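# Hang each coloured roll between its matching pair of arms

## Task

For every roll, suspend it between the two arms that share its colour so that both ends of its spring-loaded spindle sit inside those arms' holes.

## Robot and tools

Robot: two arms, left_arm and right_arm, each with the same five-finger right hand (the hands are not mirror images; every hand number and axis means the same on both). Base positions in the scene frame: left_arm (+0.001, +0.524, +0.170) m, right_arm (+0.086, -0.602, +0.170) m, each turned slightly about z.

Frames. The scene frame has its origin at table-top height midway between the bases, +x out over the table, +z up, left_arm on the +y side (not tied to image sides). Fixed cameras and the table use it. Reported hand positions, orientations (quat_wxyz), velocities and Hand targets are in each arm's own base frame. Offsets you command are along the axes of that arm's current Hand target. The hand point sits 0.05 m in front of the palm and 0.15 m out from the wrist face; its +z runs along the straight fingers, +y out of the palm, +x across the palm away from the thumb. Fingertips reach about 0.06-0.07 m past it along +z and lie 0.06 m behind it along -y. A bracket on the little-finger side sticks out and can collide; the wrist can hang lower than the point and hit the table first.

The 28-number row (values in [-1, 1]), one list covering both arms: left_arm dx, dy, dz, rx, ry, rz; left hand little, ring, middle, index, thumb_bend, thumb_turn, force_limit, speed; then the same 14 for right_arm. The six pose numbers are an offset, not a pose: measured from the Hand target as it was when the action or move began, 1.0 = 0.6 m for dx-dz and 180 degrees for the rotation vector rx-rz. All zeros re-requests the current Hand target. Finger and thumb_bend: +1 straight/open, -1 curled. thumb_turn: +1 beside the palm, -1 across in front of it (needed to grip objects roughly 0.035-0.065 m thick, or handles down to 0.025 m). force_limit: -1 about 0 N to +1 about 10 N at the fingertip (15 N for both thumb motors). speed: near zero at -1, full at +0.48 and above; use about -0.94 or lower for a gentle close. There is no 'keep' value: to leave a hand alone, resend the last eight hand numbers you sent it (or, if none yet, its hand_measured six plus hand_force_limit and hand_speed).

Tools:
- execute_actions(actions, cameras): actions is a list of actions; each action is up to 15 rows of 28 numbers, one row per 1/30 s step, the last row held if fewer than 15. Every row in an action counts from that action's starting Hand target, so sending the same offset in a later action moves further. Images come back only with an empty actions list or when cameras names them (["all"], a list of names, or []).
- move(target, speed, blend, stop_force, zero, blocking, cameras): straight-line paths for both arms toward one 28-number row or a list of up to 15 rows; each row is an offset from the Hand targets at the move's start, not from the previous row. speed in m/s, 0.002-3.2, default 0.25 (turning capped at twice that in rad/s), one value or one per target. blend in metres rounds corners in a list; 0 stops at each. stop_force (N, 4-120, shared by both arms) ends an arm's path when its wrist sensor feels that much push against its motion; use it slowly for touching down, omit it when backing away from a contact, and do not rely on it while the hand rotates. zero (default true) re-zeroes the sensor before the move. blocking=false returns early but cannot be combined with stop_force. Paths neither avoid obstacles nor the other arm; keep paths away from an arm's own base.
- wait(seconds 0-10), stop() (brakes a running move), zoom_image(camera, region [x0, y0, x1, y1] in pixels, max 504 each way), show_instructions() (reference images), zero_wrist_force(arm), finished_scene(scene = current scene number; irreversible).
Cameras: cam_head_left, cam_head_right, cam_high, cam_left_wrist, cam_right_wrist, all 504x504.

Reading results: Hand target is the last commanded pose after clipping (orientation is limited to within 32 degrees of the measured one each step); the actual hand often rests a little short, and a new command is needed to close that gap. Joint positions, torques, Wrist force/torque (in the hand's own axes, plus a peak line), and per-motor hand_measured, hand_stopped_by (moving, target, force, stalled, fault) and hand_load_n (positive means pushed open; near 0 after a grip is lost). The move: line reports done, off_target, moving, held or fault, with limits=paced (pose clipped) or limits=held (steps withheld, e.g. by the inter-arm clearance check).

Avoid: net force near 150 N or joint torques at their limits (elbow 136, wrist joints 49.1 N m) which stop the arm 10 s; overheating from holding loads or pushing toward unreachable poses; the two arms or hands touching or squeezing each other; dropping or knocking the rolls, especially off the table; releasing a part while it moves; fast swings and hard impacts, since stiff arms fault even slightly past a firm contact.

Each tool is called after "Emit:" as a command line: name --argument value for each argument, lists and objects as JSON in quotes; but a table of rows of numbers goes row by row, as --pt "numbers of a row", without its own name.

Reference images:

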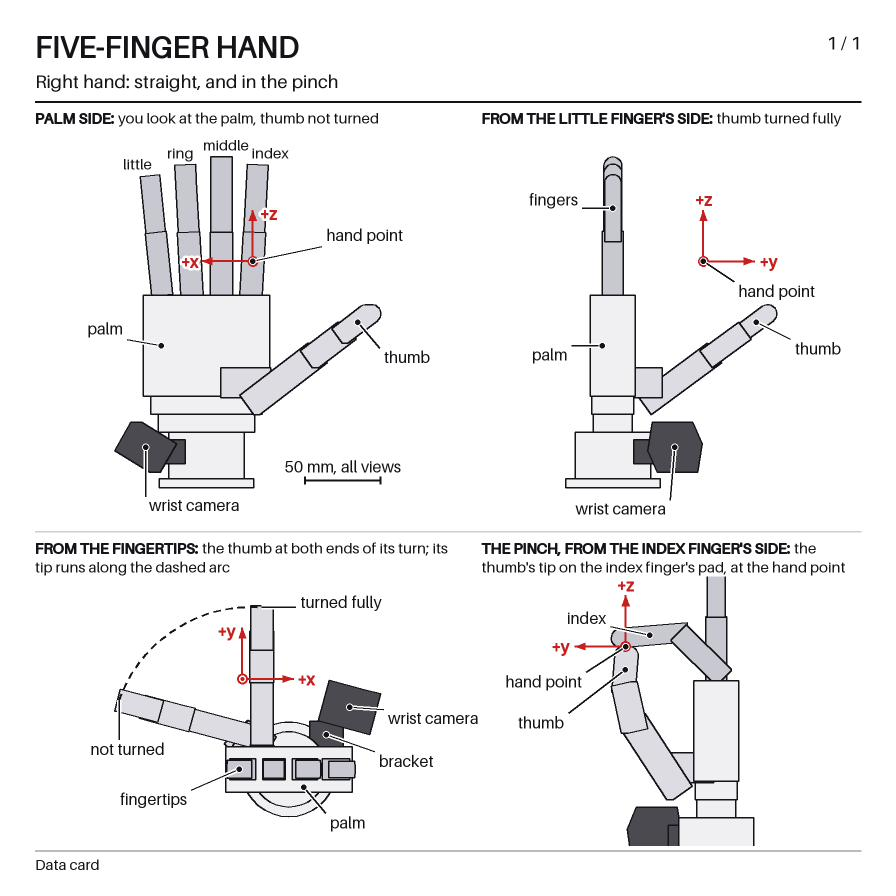

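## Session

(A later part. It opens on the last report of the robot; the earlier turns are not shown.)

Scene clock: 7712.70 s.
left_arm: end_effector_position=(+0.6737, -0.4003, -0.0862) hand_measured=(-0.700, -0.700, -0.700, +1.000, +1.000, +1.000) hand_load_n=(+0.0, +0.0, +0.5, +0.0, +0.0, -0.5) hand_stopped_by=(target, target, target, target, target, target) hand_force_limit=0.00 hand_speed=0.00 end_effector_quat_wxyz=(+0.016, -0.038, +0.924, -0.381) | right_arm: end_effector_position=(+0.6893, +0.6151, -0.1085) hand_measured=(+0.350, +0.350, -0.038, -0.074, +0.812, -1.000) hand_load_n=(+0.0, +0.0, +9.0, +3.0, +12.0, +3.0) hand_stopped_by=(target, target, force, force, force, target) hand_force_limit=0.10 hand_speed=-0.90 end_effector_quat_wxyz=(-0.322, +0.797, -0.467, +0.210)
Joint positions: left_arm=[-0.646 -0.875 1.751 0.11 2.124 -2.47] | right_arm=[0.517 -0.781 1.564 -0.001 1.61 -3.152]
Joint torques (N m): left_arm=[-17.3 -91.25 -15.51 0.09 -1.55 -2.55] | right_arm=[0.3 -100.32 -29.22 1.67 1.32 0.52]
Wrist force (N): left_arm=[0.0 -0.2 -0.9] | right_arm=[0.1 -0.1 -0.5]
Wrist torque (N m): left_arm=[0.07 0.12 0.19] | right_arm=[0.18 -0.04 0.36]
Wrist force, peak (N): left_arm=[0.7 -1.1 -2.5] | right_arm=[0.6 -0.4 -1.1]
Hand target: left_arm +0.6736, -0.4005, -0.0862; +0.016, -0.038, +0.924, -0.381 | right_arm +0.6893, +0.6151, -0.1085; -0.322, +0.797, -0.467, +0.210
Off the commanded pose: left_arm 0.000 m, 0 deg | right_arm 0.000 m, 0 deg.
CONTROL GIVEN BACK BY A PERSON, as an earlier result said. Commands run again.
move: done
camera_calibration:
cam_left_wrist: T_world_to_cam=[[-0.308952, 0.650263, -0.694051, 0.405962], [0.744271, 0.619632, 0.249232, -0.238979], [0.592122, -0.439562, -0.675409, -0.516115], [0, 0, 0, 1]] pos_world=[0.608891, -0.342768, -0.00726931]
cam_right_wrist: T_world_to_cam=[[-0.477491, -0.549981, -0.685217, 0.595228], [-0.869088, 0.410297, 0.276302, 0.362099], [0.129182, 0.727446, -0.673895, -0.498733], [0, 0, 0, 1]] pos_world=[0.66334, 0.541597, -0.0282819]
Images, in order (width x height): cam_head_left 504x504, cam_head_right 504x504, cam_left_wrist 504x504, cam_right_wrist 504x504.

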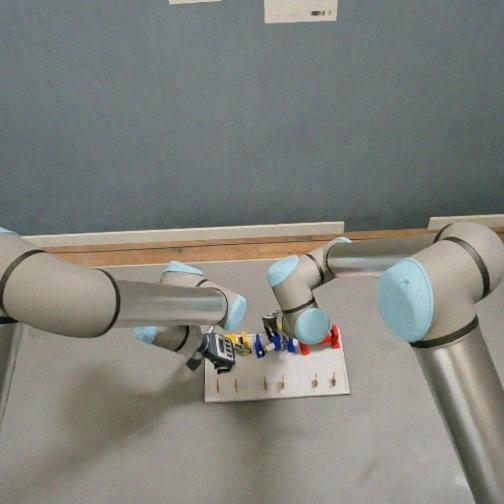

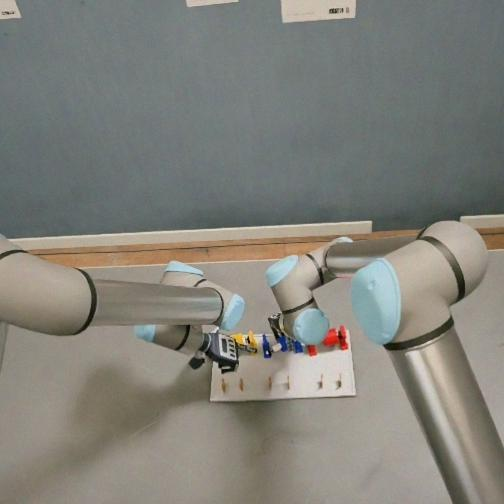

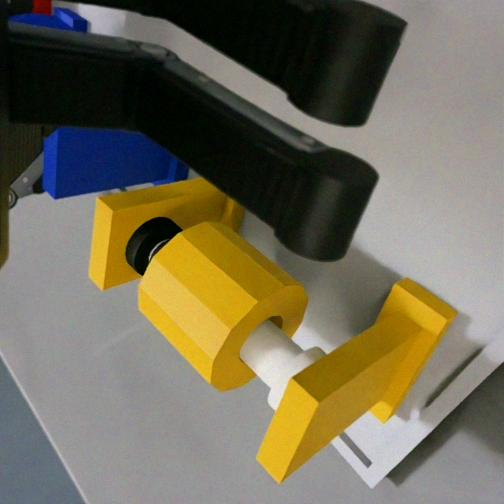

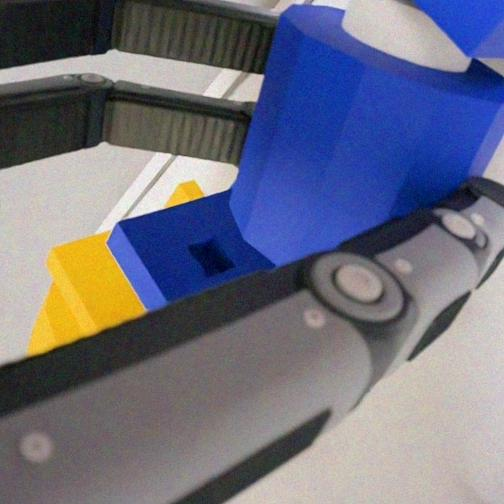

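Emit:
move --target '[0, 0.0353, 0.0353, 0, 0, 0, -0.7, -0.7, -0.7, 1, 1, 1, 0, 0, 0, 0, 0, 0, 0, 0, 0.35, 0.35, -0.3, -0.25, 0.5, -1, 0.1, -0.9]' --speed 0.06 --cameras '["cam_left_wrist", "cam_right_wrist", "cam_head_left", "cam_head_right"]'

Emit:
zoom_image --camera "cam_head_left" --region '[234, 326, 284, 376]'

Emit:
zoom_image --camera "cam_head_right" --region '[244, 326, 294, 376]'

Scene clock: 7729.47 s.
left_arm: end_effector_position=(+0.6736, -0.4004, -0.1164) hand_measured=(-0.700, -0.700, -0.700, +1.000, +1.000, +1.000) hand_load_n=(+0.0, +0.5, +0.0, -0.5, +0.0, +0.0) hand_stopped_by=(target, target, target, target, target, target) hand_force_limit=0.00 hand_speed=0.00 end_effector_quat_wxyz=(+0.016, -0.038, +0.924, -0.381) end_effector_velocity=(+0.000, +0.000, +0.002) end_effector_angular_velocity=(+0.002, +0.001, -0.001) | right_arm: end_effector_position=(+0.6893, +0.6151, -0.1085) hand_measured=(+0.350, +0.350, -0.038, -0.074, +0.812, -1.000) hand_load_n=(+0.0, +0.0, +9.0, +2.5, +11.5, +3.0) hand_stopped_by=(target, target, force, force, force, target) hand_force_limit=0.10 hand_speed=-0.90 end_effector_quat_wxyz=(-0.322, +0.797, -0.467, +0.210)
Joint positions: left_arm=[-0.646 -0.836 1.752 0.069 2.124 -2.47] | right_arm=[0.517 -0.781 1.564 -0.001 1.61 -3.152]
Joint velocities: left_arm=[0 -0.003 0 0.006 0 0.001] | right_arm=[within noise]
Joint torques (N m): left_arm=[15.85 -93 -20.6 5.8 0.29 2.2] | right_arm=[-0.08 -99.38 -29.89 1.6 1.29 0.33]
Wrist force (N): left_arm=[0.1 -0.2 -1.3] | right_arm=[0.4 0.0 -0.9]
Wrist torque (N m): left_arm=[0.09 0.13 0.23] | right_arm=[0.22 -0.08 0.38]
Wrist force, peak (N): left_arm=[-0.1 -1.0 -2.0] | right_arm=[0.4 -0.1 -1.3]
Hand target: left_arm +0.6736, -0.4004, -0.1162; +0.016, -0.038, +0.924, -0.381 | right_arm +0.6893, +0.6151, -0.1085; -0.322, +0.797, -0.467, +0.210
Off the commanded pose: left_arm 0.000 m, 0 deg | right_arm 0.000 m, 0 deg.
move: done
camera_calibration:
cam_left_wrist: T_world_to_cam=[[-0.308691, 0.65026, -0.69417, 0.38487], [0.744284, 0.619554, 0.249387, -0.231345], [0.592242, -0.439677, -0.675229, -0.536604], [0, 0, 0, 1]] pos_world=[0.608792, -0.342867, -0.0374708]
cam_right_wrist: T_world_to_cam=[[-0.477491, -0.549981, -0.685217, 0.595228], [-0.869088, 0.410297, 0.276302, 0.362099], [0.129182, 0.727446, -0.673895, -0.498733], [0, 0, 0, 1]] pos_world=[0.66334, 0.541597, -0.0282819]
Images, in order (width x height): cam_head_left 504x504, cam_head_right 504x504, cam_left_wrist 504x504, cam_right_wrist 504x504.

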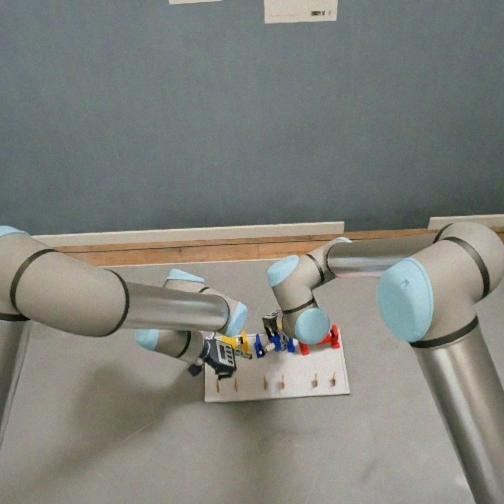

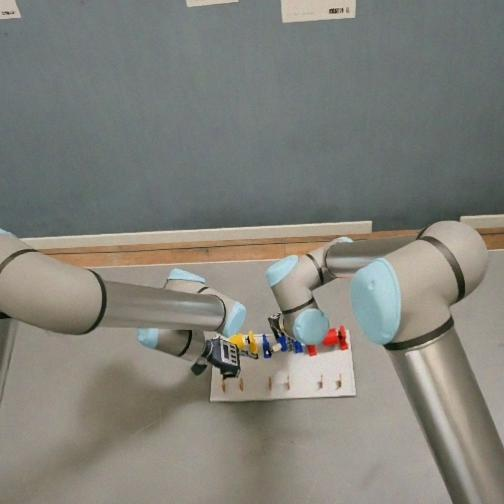

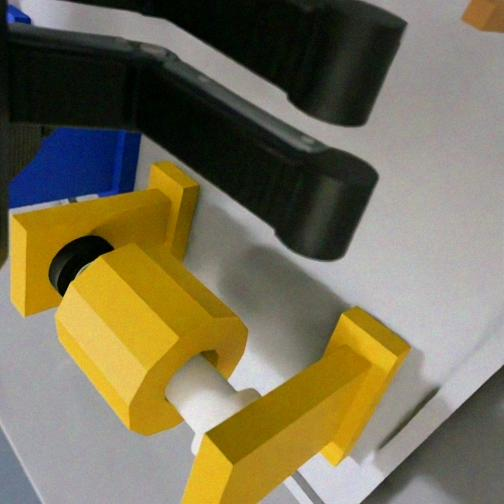

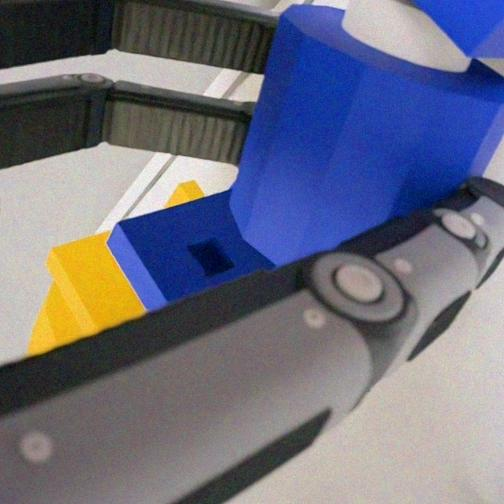

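Scaled by 10.080 from the camera's 504x504 image, which has a finer 720x720 frame.

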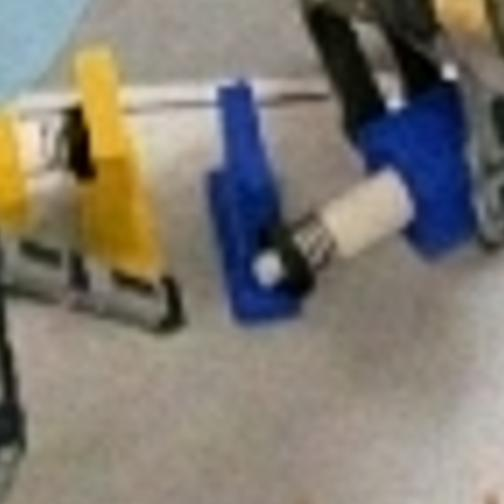

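Scaled by 10.080 from the camera's 504x504 image, which has a finer 720x720 frame.

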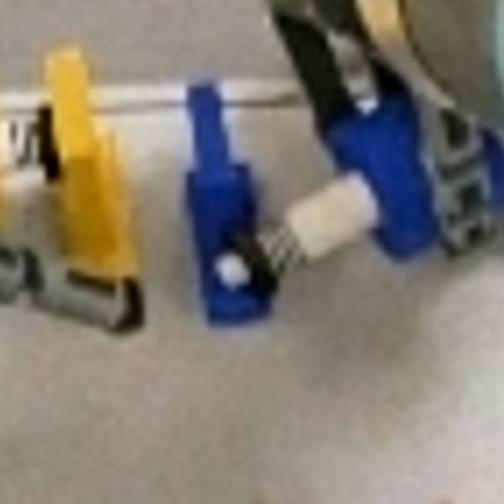

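Emit:
move --target '[-0.0150, -0.02875, 0.02871, 0, 0, 0, -0.7, -0.7, -0.7, 1, 1, 1, 0, 0, 0, 0, 0, 0, 0, 0, 0.35, 0.35, -0.3, -0.25, 0.5, -1, 0.1, -0.9]' --speed 0.02 --stop_force 4 --cameras '["cam_right_wrist", "cam_head_left", "cam_head_right"]'

Emit:
zoom_image --camera "cam_head_left" --region '[234, 326, 284, 376]'

Emit:
zoom_image --camera "cam_head_right" --region '[244, 326, 294, 376]'

Emit:
zoom_image --camera "cam_right_wrist" --region '[304, 0, 504, 200]'

Scene clock: 7743.67 s.
left_arm: end_effector_position=(+0.6846, -0.4239, -0.1162) hand_measured=(-0.700, -0.700, -0.700, +1.000, +1.000, +1.000) hand_load_n=(+0.0, +0.0, +0.0, +0.0, +0.0, -0.5) hand_stopped_by=(target, target, target, target, target, target) hand_force_limit=0.00 hand_speed=0.00 end_effector_quat_wxyz=(+0.016, -0.038, +0.924, -0.381) | right_arm: end_effector_position=(+0.6893, +0.6151, -0.1085) hand_measured=(+0.350, +0.350, -0.038, -0.074, +0.812, -1.000) hand_load_n=(+0.0, +0.0, +9.0, +3.0, +12.0, +3.0) hand_stopped_by=(target, target, force, force, force, target) hand_force_limit=0.10 hand_speed=-0.90 end_effector_quat_wxyz=(-0.322, +0.797, -0.467, +0.210)
Joint positions: left_arm=[-0.664 -0.817 1.709 0.085 2.114 -2.488] | right_arm=[0.517 -0.781 1.564 -0.001 1.61 -3.152]
Joint torques (N m): left_arm=[22.89 -95.28 -14.96 -0.54 0.77 2.5] | right_arm=[0.82 -98.52 -29.45 1.63 1.81 0.26]
Wrist force (N): left_arm=[-0.3 -0.4 -1.6] | right_arm=[0.3 0.2 -0.7]
Wrist torque (N m): left_arm=[0.07 0.22 0.24] | right_arm=[0.22 -0.07 0.38]
Wrist force, peak (N): left_arm=[-0.8 -0.3 -2.0] | right_arm=[-0.1 -0.1 -1.2]
Hand target: left_arm +0.6846, -0.4239, -0.1162; +0.016, -0.038, +0.924, -0.381 | right_arm +0.6893, +0.6151, -0.1085; -0.322, +0.797, -0.467, +0.210
Off the commanded pose: left_arm 0.000 m, 0 deg | right_arm 0.000 m, 0 deg.
move: done
camera_calibration:
cam_right_wrist: T_world_to_cam=[[-0.477491, -0.549981, -0.685217, 0.595228], [-0.869088, 0.410297, 0.276302, 0.362099], [0.129182, 0.727446, -0.673895, -0.498733], [0, 0, 0, 1]] pos_world=[0.66334, 0.541597, -0.0282819]
Images, in order (width x height): cam_head_left 504x504, cam_head_right 504x504, cam_right_wrist 504x504.

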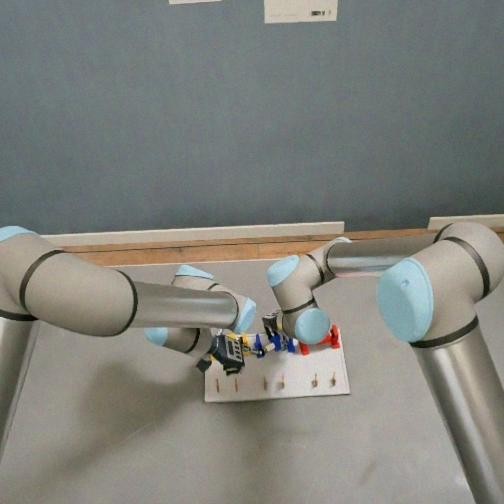

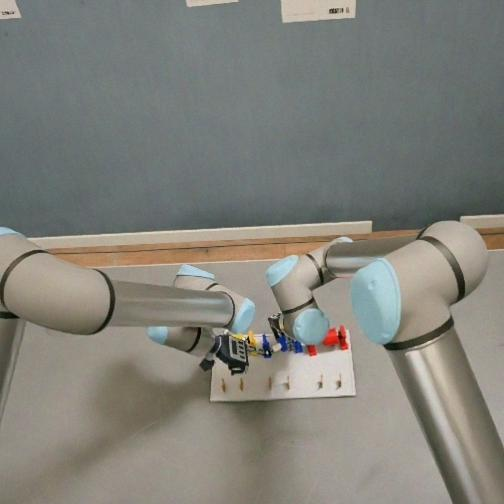

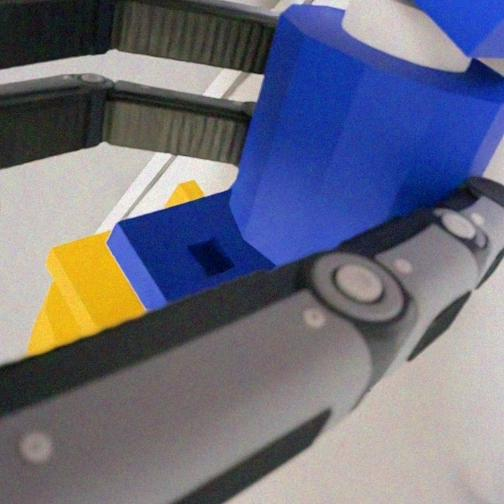

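Scaled by 10.080 from the camera's 504x504 image, which has a finer 720x720 frame.

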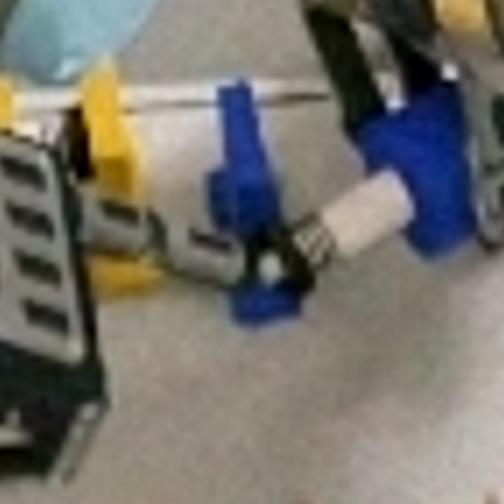

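Scaled by 10.080 from the camera's 504x504 image, which has a finer 720x720 frame.

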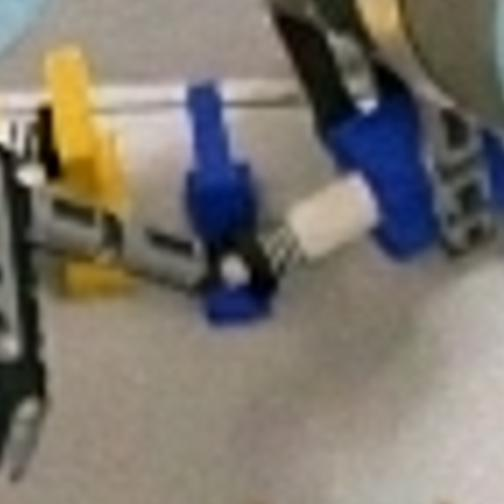

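Scaled by 2.520 from the camera's 504x504 image, which has a finer 720x720 frame.

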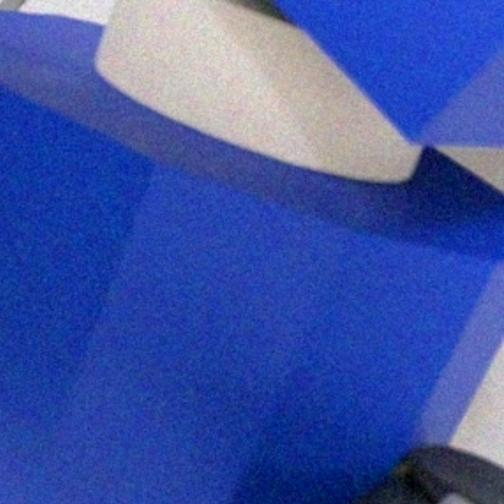

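Emit:
move --target '[-0.00578, -0.01106, 0.01104, 0, 0, 0, -0.7, -0.7, -0.7, 1, 1, 1, 0, 0, 0, 0, 0, 0, 0, 0, 0.35, 0.35, -0.3, -0.25, 0.5, -1, 0.1, -0.9]' --speed 0.01 --stop_force 4 --cameras '["cam_right_wrist", "cam_head_left", "cam_head_right"]'

Emit:
zoom_image --camera "cam_head_left" --region '[234, 326, 284, 376]'

Emit:
zoom_image --camera "cam_right_wrist" --region '[304, 0, 504, 200]'

Scene clock: 7753.13 s.
left_arm: end_effector_position=(+0.6865, -0.4278, -0.1162) hand_measured=(-0.700, -0.700, -0.700, +1.000, +1.000, +1.000) hand_load_n=(+0.0, +0.0, +0.0, -4.0, +0.0, +0.0) hand_stopped_by=(target, target, target, target, target, target) hand_force_limit=0.00 hand_speed=0.00 end_effector_quat_wxyz=(+0.016, -0.038, +0.924, -0.381) | right_arm: end_effector_position=(+0.6893, +0.6151, -0.1085) hand_measured=(+0.350, +0.350, -0.038, -0.076, +0.812, -1.000) hand_load_n=(+0.0, +0.0, +9.5, +2.0, +11.0, +3.0) hand_stopped_by=(target, target, force, force, force, target) hand_force_limit=0.10 hand_speed=-0.90 end_effector_quat_wxyz=(-0.322, +0.797, -0.467, +0.210)
Joint positions: left_arm=[-0.667 -0.814 1.702 0.088 2.113 -2.49] | right_arm=[0.517 -0.781 1.564 -0.001 1.61 -3.152]
Joint torques (N m): left_arm=[20.46 -95.9 -17.36 -2.04 1.96 2.47] | right_arm=[0.46 -100.01 -29.75 1.73 2.16 0.32]
Wrist force (N): left_arm=[0.9 1.7 -4.3] | right_arm=[0.2 0.2 0.0]
Wrist torque (N m): left_arm=[0.05 0.34 0.27] | right_arm=[0.21 -0.03 0.36]
Wrist force, peak (N): left_arm=[1.2 2.2 -5.0] | right_arm=[-0.3 1.9 0.6]
Hand target: left_arm +0.6865, -0.4278, -0.1162; +0.016, -0.038, +0.924, -0.381 (not the last commanded pose) | right_arm +0.6893, +0.6151, -0.1085; -0.322, +0.797, -0.467, +0.210
Off the commanded pose: left_arm 0.006 m, 0 deg | right_arm 0.000 m, 0 deg.
move: contact (left_arm)
camera_calibration:
cam_right_wrist: T_world_to_cam=[[-0.477491, -0.549981, -0.685217, 0.595228], [-0.869088, 0.410297, 0.276302, 0.362099], [0.129182, 0.727446, -0.673895, -0.498733], [0, 0, 0, 1]] pos_world=[0.66334, 0.541597, -0.0282819]
Images, in order (width x height): cam_head_left 504x504, cam_head_right 504x504, cam_right_wrist 504x504.

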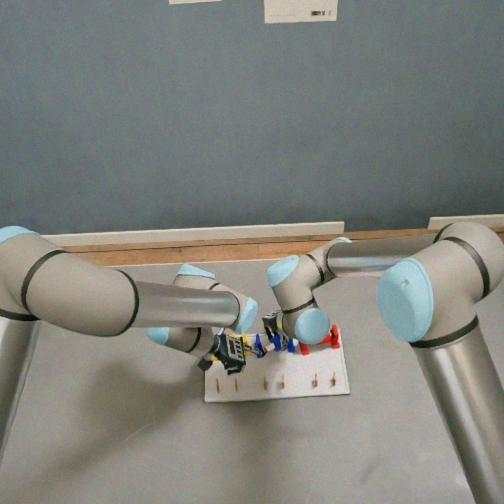

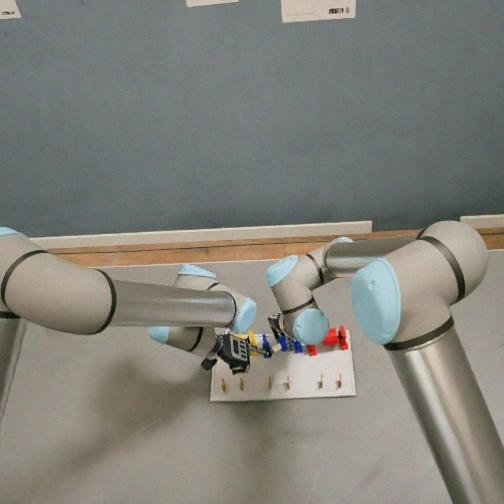

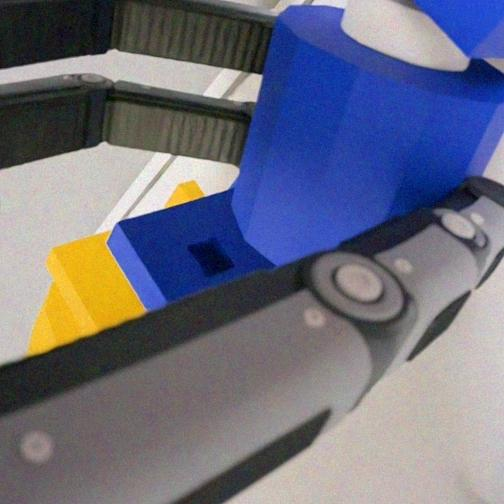

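Scaled by 10.080 from the camera's 504x504 image, which has a finer 720x720 frame.

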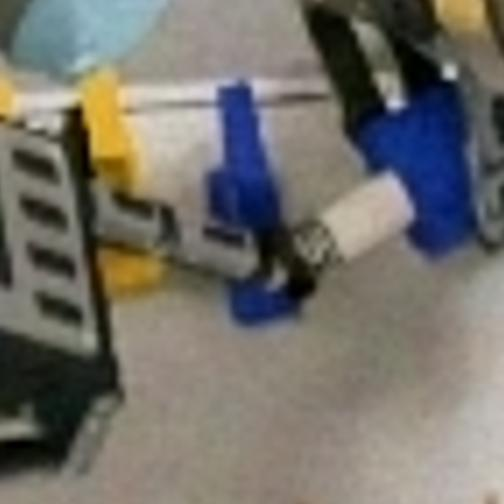

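Scaled by 2.520 from the camera's 504x504 image, which has a finer 720x720 frame.

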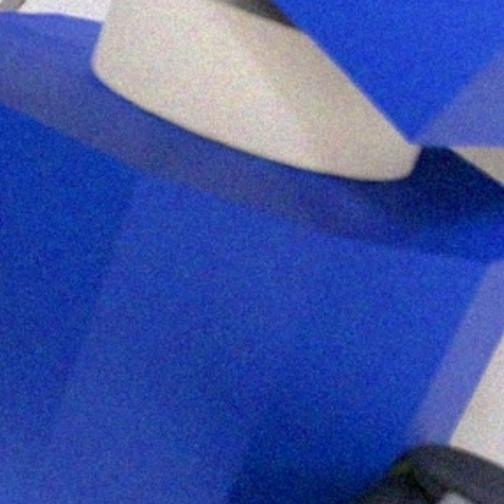

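Emit:
move --target '[-0.00462, -0.00885, 0.00883, 0, 0, 0, -0.7, -0.7, -0.7, 1, 1, 1, 0, 0, 0, 0, 0, 0, 0, 0, 0.35, 0.35, -0.3, -0.25, 0.5, -1, 0.1, -0.9]' --speed 0.01 --stop_force 8 --cameras '["cam_right_wrist", "cam_head_left", "cam_head_right"]'

Emit:
zoom_image --camera "cam_head_left" --region '[234, 326, 284, 376]'

Emit:
zoom_image --camera "cam_head_right" --region '[244, 326, 294, 376]'

Emit:
zoom_image --camera "cam_right_wrist" --region '[304, 0, 504, 200]'

Scene clock: 7777.13 s.
left_arm: end_effector_position=(+0.6898, -0.4351, -0.1163) hand_measured=(-0.700, -0.700, -0.700, +1.000, +1.000, +1.000) hand_load_n=(+0.0, +0.0, +0.0, -5.5, +0.0, -0.5) hand_stopped_by=(target, target, target, target, target, target) hand_force_limit=0.00 hand_speed=0.00 end_effector_quat_wxyz=(+0.016, -0.038, +0.924, -0.381) | right_arm: end_effector_position=(+0.6893, +0.6151, -0.1085) hand_measured=(+0.350, +0.350, -0.038, -0.076, +0.812, -1.000) hand_load_n=(+0.0, +0.0, +10.0, +2.0, +11.0, +2.0) hand_stopped_by=(target, target, force, force, force, target) hand_force_limit=0.10 hand_speed=-0.90 end_effector_quat_wxyz=(-0.322, +0.797, -0.467, +0.210)
Joint positions: left_arm=[-0.672 -0.808 1.688 0.093 2.11 -2.495] | right_arm=[0.517 -0.781 1.564 -0.001 1.61 -3.152]
Joint torques (N m): left_arm=[5.2 -86.61 -19.23 -0.92 0.56 2.07] | right_arm=[-1.91 -101.15 -30.29 1.85 2.16 0.26]
Wrist force (N): left_arm=[1.9 4.0 -7.8] | right_arm=[0.3 4.0 2.0]
Wrist torque (N m): left_arm=[0.31 0.30 0.36] | right_arm=[0.28 -0.08 0.41]
Wrist force, peak (N): left_arm=[1.7 3.0 -8.8] | right_arm=[0.5 4.7 2.5]
Hand target: left_arm +0.6899, -0.4351, -0.1162; +0.016, -0.038, +0.924, -0.381 | right_arm +0.6893, +0.6151, -0.1085; -0.322, +0.797, -0.467, +0.210
Off the commanded pose: left_arm 0.000 m, 0 deg | right_arm 0.000 m, 0 deg.
move: done
camera_calibration:
cam_right_wrist: T_world_to_cam=[[-0.477491, -0.549981, -0.685217, 0.595228], [-0.869088, 0.410297, 0.276302, 0.362099], [0.129182, 0.727446, -0.673895, -0.498733], [0, 0, 0, 1]] pos_world=[0.66334, 0.541597, -0.0282819]
Images, in order (width x height): cam_head_left 504x504, cam_head_right 504x504, cam_right_wrist 504x504.

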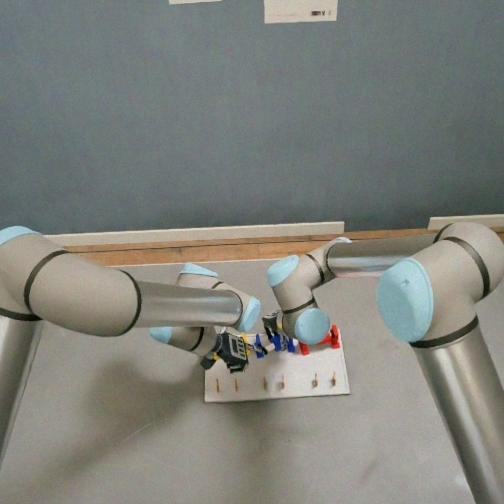

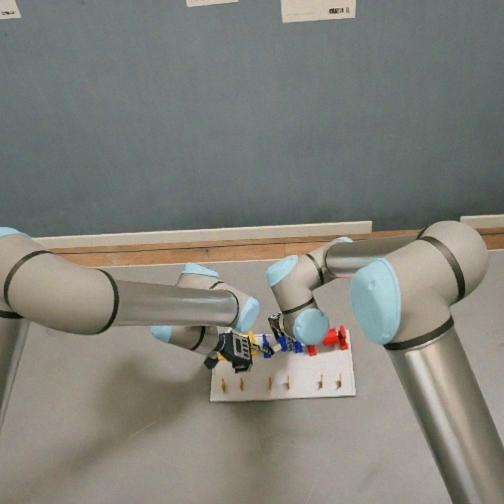

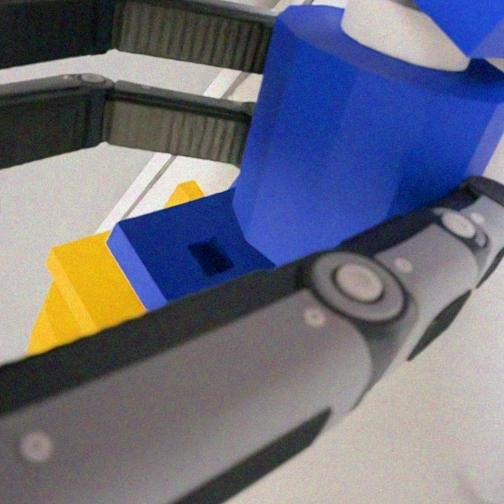

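Scaled by 10.080 from the camera's 504x504 image, which has a finer 720x720 frame.

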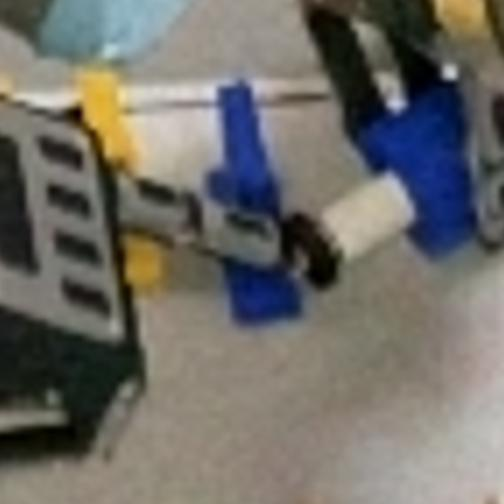

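Scaled by 10.080 from the camera's 504x504 image, which has a finer 720x720 frame.

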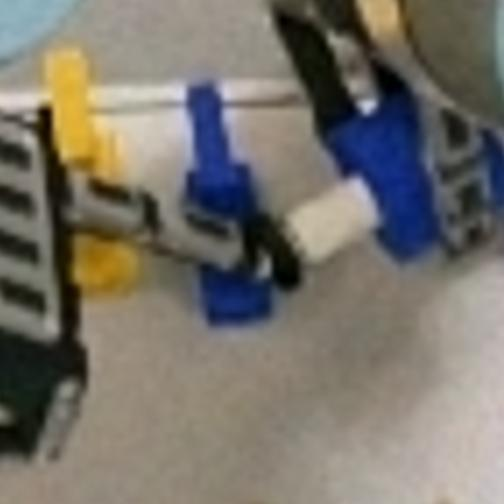

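Scaled by 2.520 from the camera's 504x504 image, which has a finer 720x720 frame.

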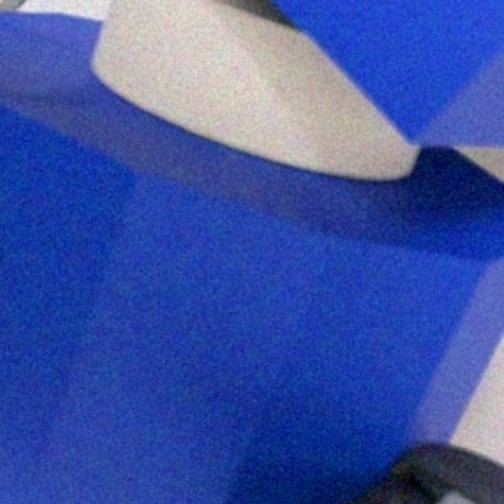

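Emit:
move --target '[-0.00667, -0.00041, 0.00042, 0, 0, 0, -0.7, -0.7, -0.7, 1, 1, 1, 0, 0, 0, 0, 0, 0, 0, 0, 0.35, 0.35, -0.3, -0.25, 0.5, -1, 0.1, -0.9]' --speed 0.01 --stop_force 6 --cameras '["cam_right_wrist", "cam_head_left", "cam_head_right"]'

Emit:
zoom_image --camera "cam_head_left" --region '[244, 331, 284, 371]'

Emit:
zoom_image --camera "cam_head_right" --region '[254, 331, 294, 371]'

Emit:
zoom_image --camera "cam_right_wrist" --region '[304, 0, 504, 200]'

Scene clock: 7793.90 s.
left_arm: end_effector_position=(+0.6939, -0.4351, -0.1163) hand_measured=(-0.700, -0.700, -0.700, +1.000, +1.000, +1.000) hand_load_n=(+0.0, +0.0, +0.0, -5.5, +0.0, +0.0) hand_stopped_by=(target, target, target, target, target, target) hand_force_limit=0.00 hand_speed=0.00 end_effector_quat_wxyz=(+0.016, -0.038, +0.924, -0.381) | right_arm: end_effector_position=(+0.6893, +0.6151, -0.1085) hand_measured=(+0.350, +0.350, -0.038, -0.076, +0.812, -1.000) hand_load_n=(+0.0, +0.0, +10.5, +4.5, +9.0, +4.5) hand_stopped_by=(target, target, force, force, force, target) hand_force_limit=0.10 hand_speed=-0.90 end_effector_quat_wxyz=(-0.322, +0.797, -0.467, +0.210)
Joint positions: left_arm=[-0.669 -0.804 1.679 0.099 2.112 -2.492] | right_arm=[0.517 -0.781 1.564 -0.001 1.61 -3.152]
Joint torques (N m): left_arm=[-5.18 -87.48 -19.47 -2.35 -0.71 -1.62] | right_arm=[-0.82 -101.11 -30.21 1.77 2.57 0.21]
Wrist force (N): left_arm=[4.4 3.3 -7.7] | right_arm=[0.5 0.5 4.3]
Wrist torque (N m): left_arm=[0.24 0.43 0.36] | right_arm=[0.34 -0.08 0.42]
Wrist force, peak (N): left_arm=[4.5 3.3 -8.1] | right_arm=[0.6 4.0 2.4]
Hand target: left_arm +0.6939, -0.4351, -0.1162; +0.016, -0.038, +0.924, -0.381 | right_arm +0.6893, +0.6151, -0.1085; -0.322, +0.797, -0.467, +0.210
Off the commanded pose: left_arm 0.000 m, 0 deg | right_arm 0.000 m, 0 deg.
move: done
camera_calibration:
cam_right_wrist: T_world_to_cam=[[-0.477491, -0.549981, -0.685217, 0.595228], [-0.869088, 0.410297, 0.276302, 0.362099], [0.129182, 0.727446, -0.673895, -0.498733], [0, 0, 0, 1]] pos_world=[0.66334, 0.541597, -0.0282819]
Images, in order (width x height): cam_head_left 504x504, cam_head_right 504x504, cam_right_wrist 504x504.

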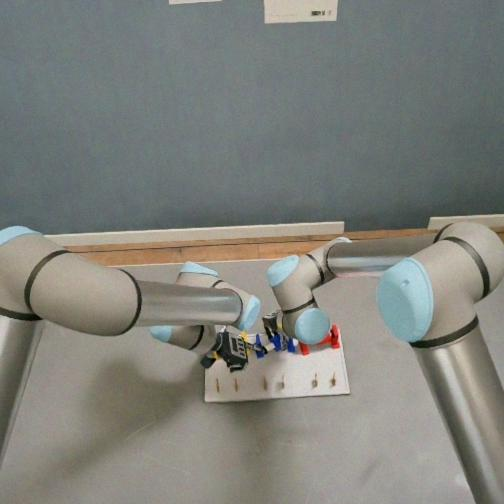

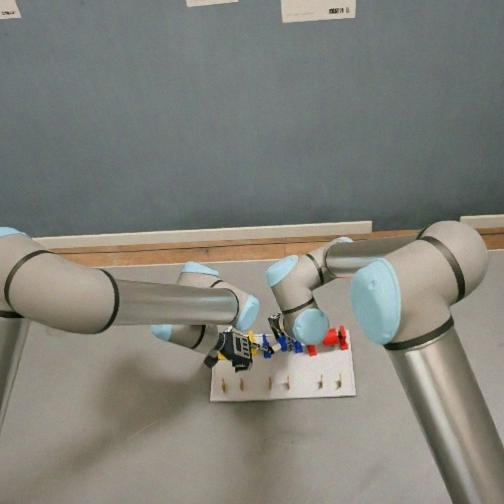

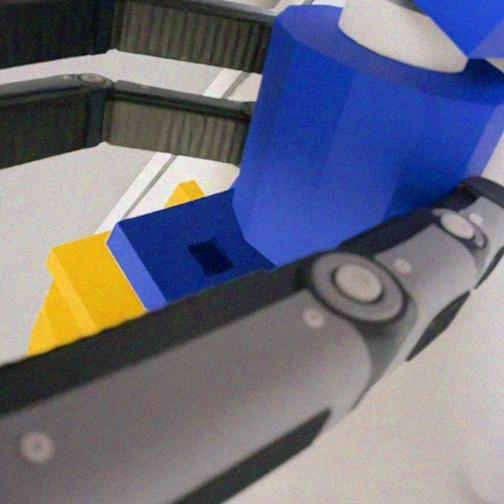

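Scaled by 12.600 from the camera's 504x504 image, which has a finer 720x720 frame.

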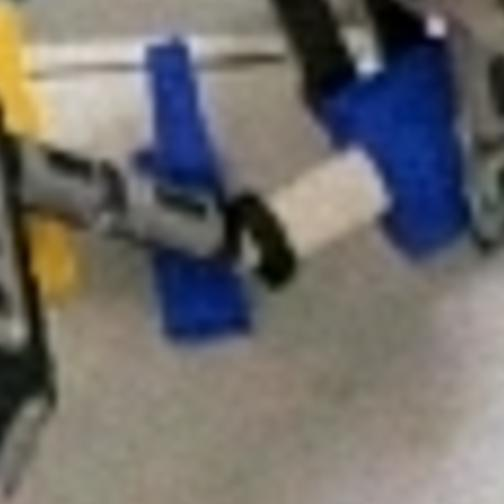

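Scaled by 12.600 from the camera's 504x504 image, which has a finer 720x720 frame.

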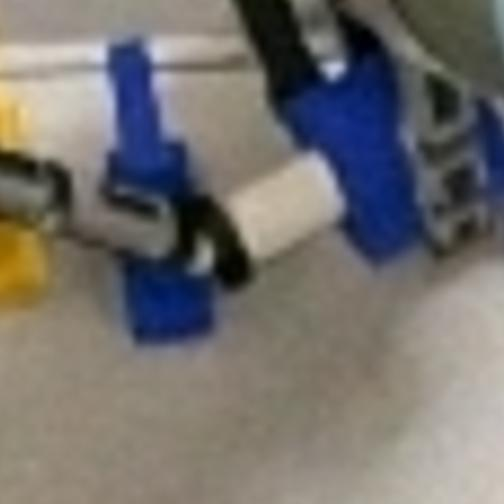

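Scaled by 2.520 from the camera's 504x504 image, which has a finer 720x720 frame.

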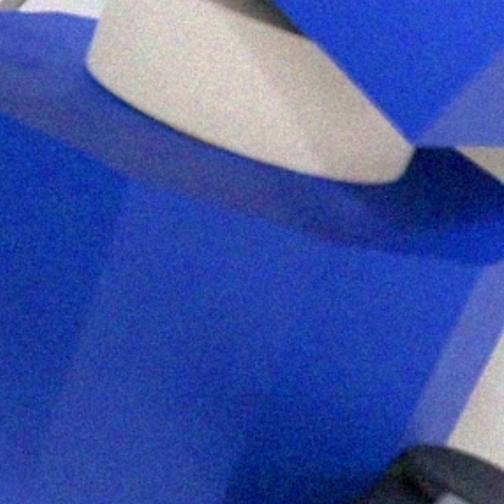

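Emit:
move --target '[0, 0, 0, 0, 0, 0, -0.7, -0.7, -0.7, 1, 1, 1, 0, 0, 0.001035, -0.002025, 0.002085, -0.00038, 0.00789, 0.00785, 0.35, 0.35, -0.3, -0.25, 0.5, -1, 0.1, -0.9]' --speed 0.02 --cameras '["cam_right_wrist", "cam_head_left", "cam_head_right"]'

Emit:
zoom_image --camera "cam_head_left" --region '[244, 331, 284, 371]'

Emit:
zoom_image --camera "cam_right_wrist" --region '[304, 0, 504, 200]'

Scene clock: 7810.77 s.
left_arm: end_effector_position=(+0.6939, -0.4351, -0.1162) hand_measured=(-0.700, -0.700, -0.700, +1.000, +1.000, +1.000) hand_load_n=(+0.0, +0.0, +0.0, -7.5, +0.0, +0.0) hand_stopped_by=(target, target, target, target, target, target) hand_force_limit=0.00 hand_speed=0.00 end_effector_quat_wxyz=(+0.016, -0.038, +0.924, -0.381) | right_arm: end_effector_position=(+0.6912, +0.6155, -0.1085) hand_measured=(+0.350, +0.350, -0.038, -0.076, +0.812, -1.000) hand_load_n=(+0.0, +0.0, +9.5, +2.0, +11.0, +2.0) hand_stopped_by=(target, target, force, force, force, target) hand_force_limit=0.10 hand_speed=-0.90 end_effector_quat_wxyz=(-0.318, +0.788, -0.481, +0.216)
Joint positions: left_arm=[-0.669 -0.804 1.679 0.099 2.112 -2.492] | right_arm=[0.523 -0.778 1.558 0.003 1.639 -3.123]
Joint torques (N m): left_arm=[-16.84 -89.92 -19.79 -2.21 -1.16 -2.19] | right_arm=[9.58 -95.07 -36.47 2.14 -0.65 -2.3]
Wrist force (N): left_arm=[2.1 4.8 -7.0] | right_arm=[0.7 1.4 0.6]
Wrist torque (N m): left_arm=[0.12 0.33 0.22] | right_arm=[0.23 -0.12 0.14]
Wrist force, peak (N): left_arm=[4.7 3.4 -8.1] | right_arm=[0.3 0.7 4.9]
Hand target: left_arm +0.6939, -0.4351, -0.1162; +0.016, -0.038, +0.924, -0.381 | right_arm +0.6912, +0.6154, -0.1085; -0.318, +0.788, -0.480, +0.216
Off the commanded pose: left_arm 0.000 m, 0 deg | right_arm 0.000 m, 0 deg.
move: done
camera_calibration:
cam_right_wrist: T_world_to_cam=[[-0.496638, -0.532689, -0.685269, 0.598894], [-0.854063, 0.440628, 0.27645, 0.33455], [0.154687, 0.722558, -0.673782, -0.513815], [0, 0, 0, 1]] pos_world=[0.662641, 0.542873, -0.0282822]
Images, in order (width x height): cam_head_left 504x504, cam_head_right 504x504, cam_right_wrist 504x504.

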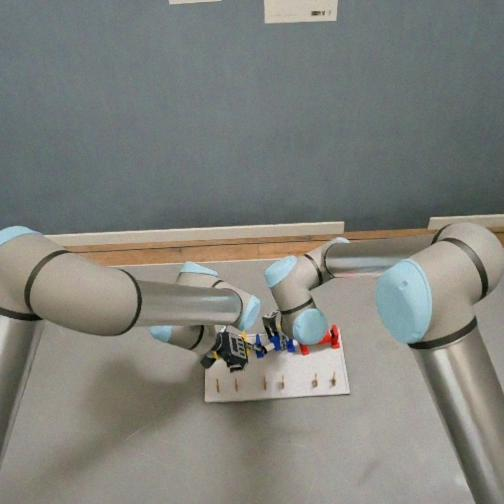

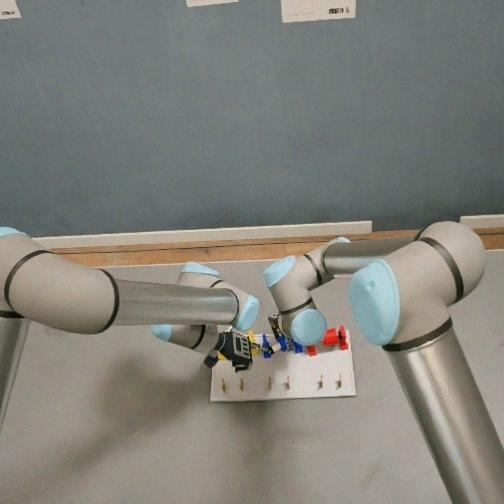

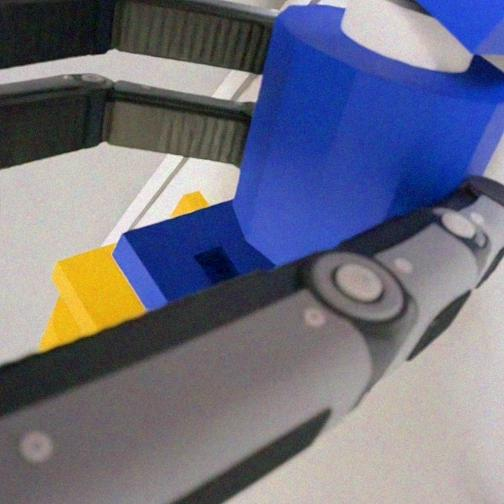

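Scaled by 12.600 from the camera's 504x504 image, which has a finer 720x720 frame.

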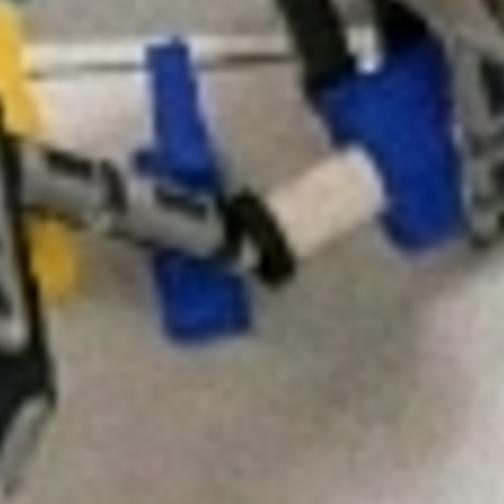

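Scaled by 2.520 from the camera's 504x504 image, which has a finer 720x720 frame.

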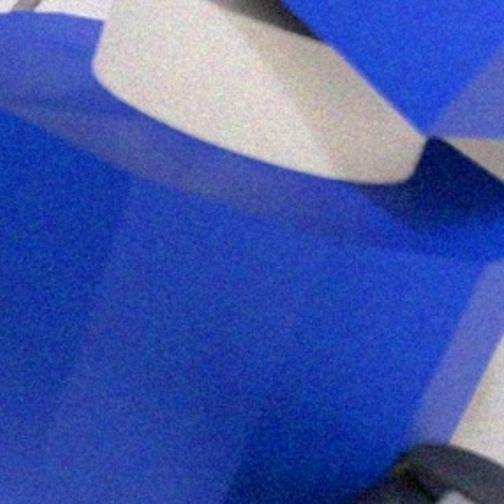

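Emit:
move --target '[0, 0, 0, 0, 0, 0, -0.7, -0.7, -0.7, 1, 1, 1, 0, 0, 0.001035, -0.002025, 0.002085, -0.00038, 0.00789, 0.00785, 0.35, 0.35, -0.3, -0.25, 0.5, -1, 0.1, -0.9]' --speed 0.02

Emit:
move --target '[0, 0, 0, 0, 0, 0, -0.7, -0.7, -0.7, 1, 1, 1, 0, 0, 0.001035, -0.002025, 0.002085, -0.00038, 0.00789, 0.00785, 0.35, 0.35, -0.3, -0.25, 0.5, -1, 0.1, -0.9]' --speed 0.02 --cameras '["cam_right_wrist", "cam_head_left", "cam_head_right"]'

Emit:
zoom_image --camera "cam_head_left" --region '[244, 331, 284, 371]'

Emit:
zoom_image --camera "cam_right_wrist" --region '[304, 0, 504, 200]'

Scene clock: 7818.40 s.
left_arm: end_effector_position=(+0.6939, -0.4351, -0.1162) hand_measured=(-0.700, -0.700, -0.700, +1.000, +1.000, +1.000) hand_load_n=(+0.0, +0.0, +0.0, -7.0, +0.0, +0.0) hand_stopped_by=(target, target, target, target, target, target) hand_force_limit=0.00 hand_speed=0.00 end_effector_quat_wxyz=(+0.016, -0.038, +0.924, -0.381) | right_arm: end_effector_position=(+0.6930, +0.6157, -0.1085) hand_measured=(+0.350, +0.350, -0.038, -0.076, +0.812, -1.000) hand_load_n=(+0.0, +0.0, +9.0, +0.5, +11.5, +3.5) hand_stopped_by=(target, target, force, force, force, target) hand_force_limit=0.10 hand_speed=-0.90 end_effector_quat_wxyz=(-0.314, +0.780, -0.494, +0.222)
Joint positions: left_arm=[-0.669 -0.804 1.679 0.099 2.112 -2.492] | right_arm=[0.529 -0.774 1.552 0.008 1.668 -3.094]
Joint torques (N m): left_arm=[-18.1 -91.24 -21.3 -2.54 -1.13 -2.11] | right_arm=[7.82 -98.6 -37.85 1.38 -0.31 -2.52]
Wrist force (N): left_arm=[1.0 4.1 -8.4] | right_arm=[-2.1 3.9 0.2]
Wrist torque (N m): left_arm=[0.19 0.20 0.15] | right_arm=[0.20 -0.08 0.16]
Wrist force, peak (N): left_arm=[1.0 5.2 -8.2] | right_arm=[-3.1 4.2 0.5]
Hand target: left_arm +0.6939, -0.4351, -0.1162; +0.016, -0.038, +0.924, -0.381 | right_arm +0.6930, +0.6156, -0.1085; -0.314, +0.780, -0.494, +0.222
Off the commanded pose: left_arm 0.000 m, 0 deg | right_arm 0.000 m, 0 deg.
move: done

Scene clock: 7819.53 s.
left_arm: end_effector_position=(+0.6939, -0.4351, -0.1162) hand_measured=(-0.700, -0.700, -0.700, +1.000, +1.000, +1.000) hand_load_n=(+0.0, +0.0, +0.0, -8.0, +0.0, -0.5) hand_stopped_by=(target, target, target, target, target, target) hand_force_limit=0.00 hand_speed=0.00 end_effector_quat_wxyz=(+0.016, -0.038, +0.924, -0.381) | right_arm: end_effector_position=(+0.6949, +0.6158, -0.1085) hand_measured=(+0.350, +0.350, -0.038, -0.076, +0.812, -1.000) hand_load_n=(+0.0, +0.0, +8.5, +0.0, +12.0, +3.0) hand_stopped_by=(target, target, force, force, force, target) hand_force_limit=0.10 hand_speed=-0.90 end_effector_quat_wxyz=(-0.310, +0.771, -0.508, +0.227)
Joint positions: left_arm=[-0.669 -0.804 1.679 0.099 2.112 -2.492] | right_arm=[0.535 -0.771 1.546 0.015 1.697 -3.064]
Joint torques (N m): left_arm=[-18.86 -89.1 -21.53 -2.58 -0.59 -2.08] | right_arm=[6.96 -96.84 -37.41 1.35 -0.43 -2.52]
Wrist force (N): left_arm=[0.1 4.8 -7.8] | right_arm=[-1.3 2.6 -1.8]
Wrist torque (N m): left_arm=[0.13 0.24 0.09] | right_arm=[0.17 -0.16 0.17]
Wrist force, peak (N): left_arm=[0.4 5.1 -8.5] | right_arm=[-3.0 4.1 -0.5]
Hand target: left_arm +0.6939, -0.4351, -0.1162; +0.016, -0.038, +0.924, -0.381 | right_arm +0.6949, +0.6158, -0.1085; -0.310, +0.771, -0.508, +0.227
Off the commanded pose: left_arm 0.000 m, 0 deg | right_arm 0.000 m, 0 deg.
move: done
camera_calibration:
cam_right_wrist: T_world_to_cam=[[-0.532647, -0.496652, -0.685291, 0.60376], [-0.821169, 0.499273, 0.276421, 0.278566], [0.204863, 0.709975, -0.673771, -0.541775], [0, 0, 0, 1]] pos_world=[0.66133, 0.545425, -0.028282]
Images, in order (width x height): cam_head_left 504x504, cam_head_right 504x504, cam_right_wrist 504x504.

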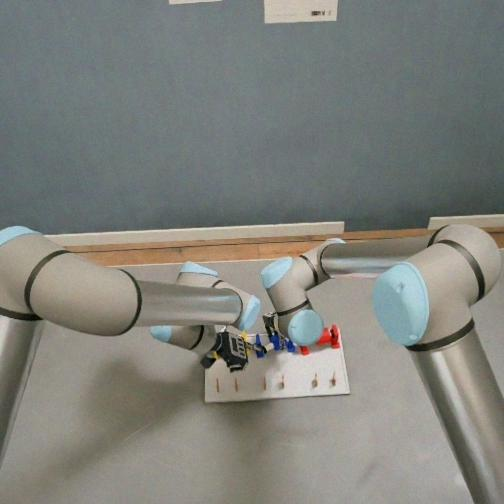

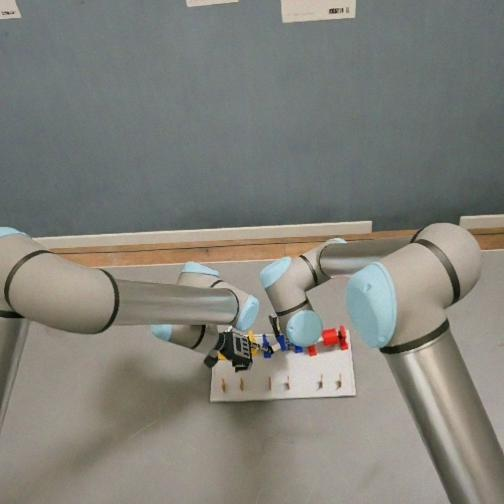

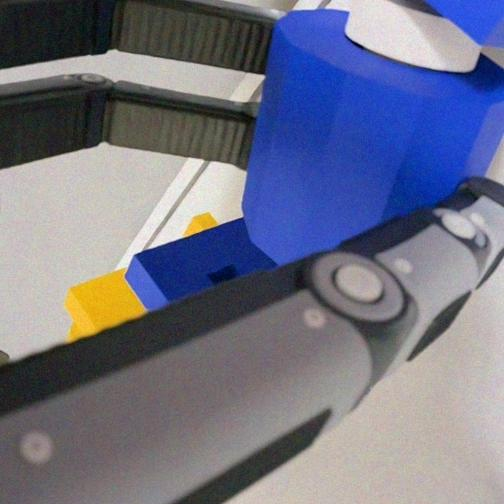

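Scaled by 12.600 from the camera's 504x504 image, which has a finer 720x720 frame.

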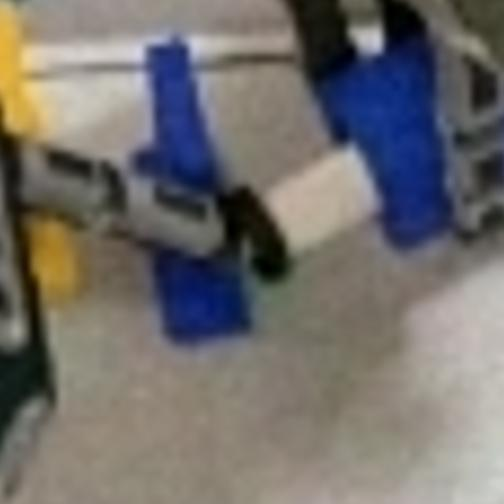

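Scaled by 2.520 from the camera's 504x504 image, which has a finer 720x720 frame.

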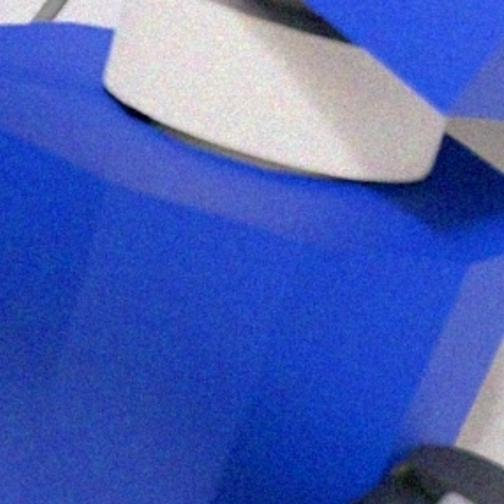

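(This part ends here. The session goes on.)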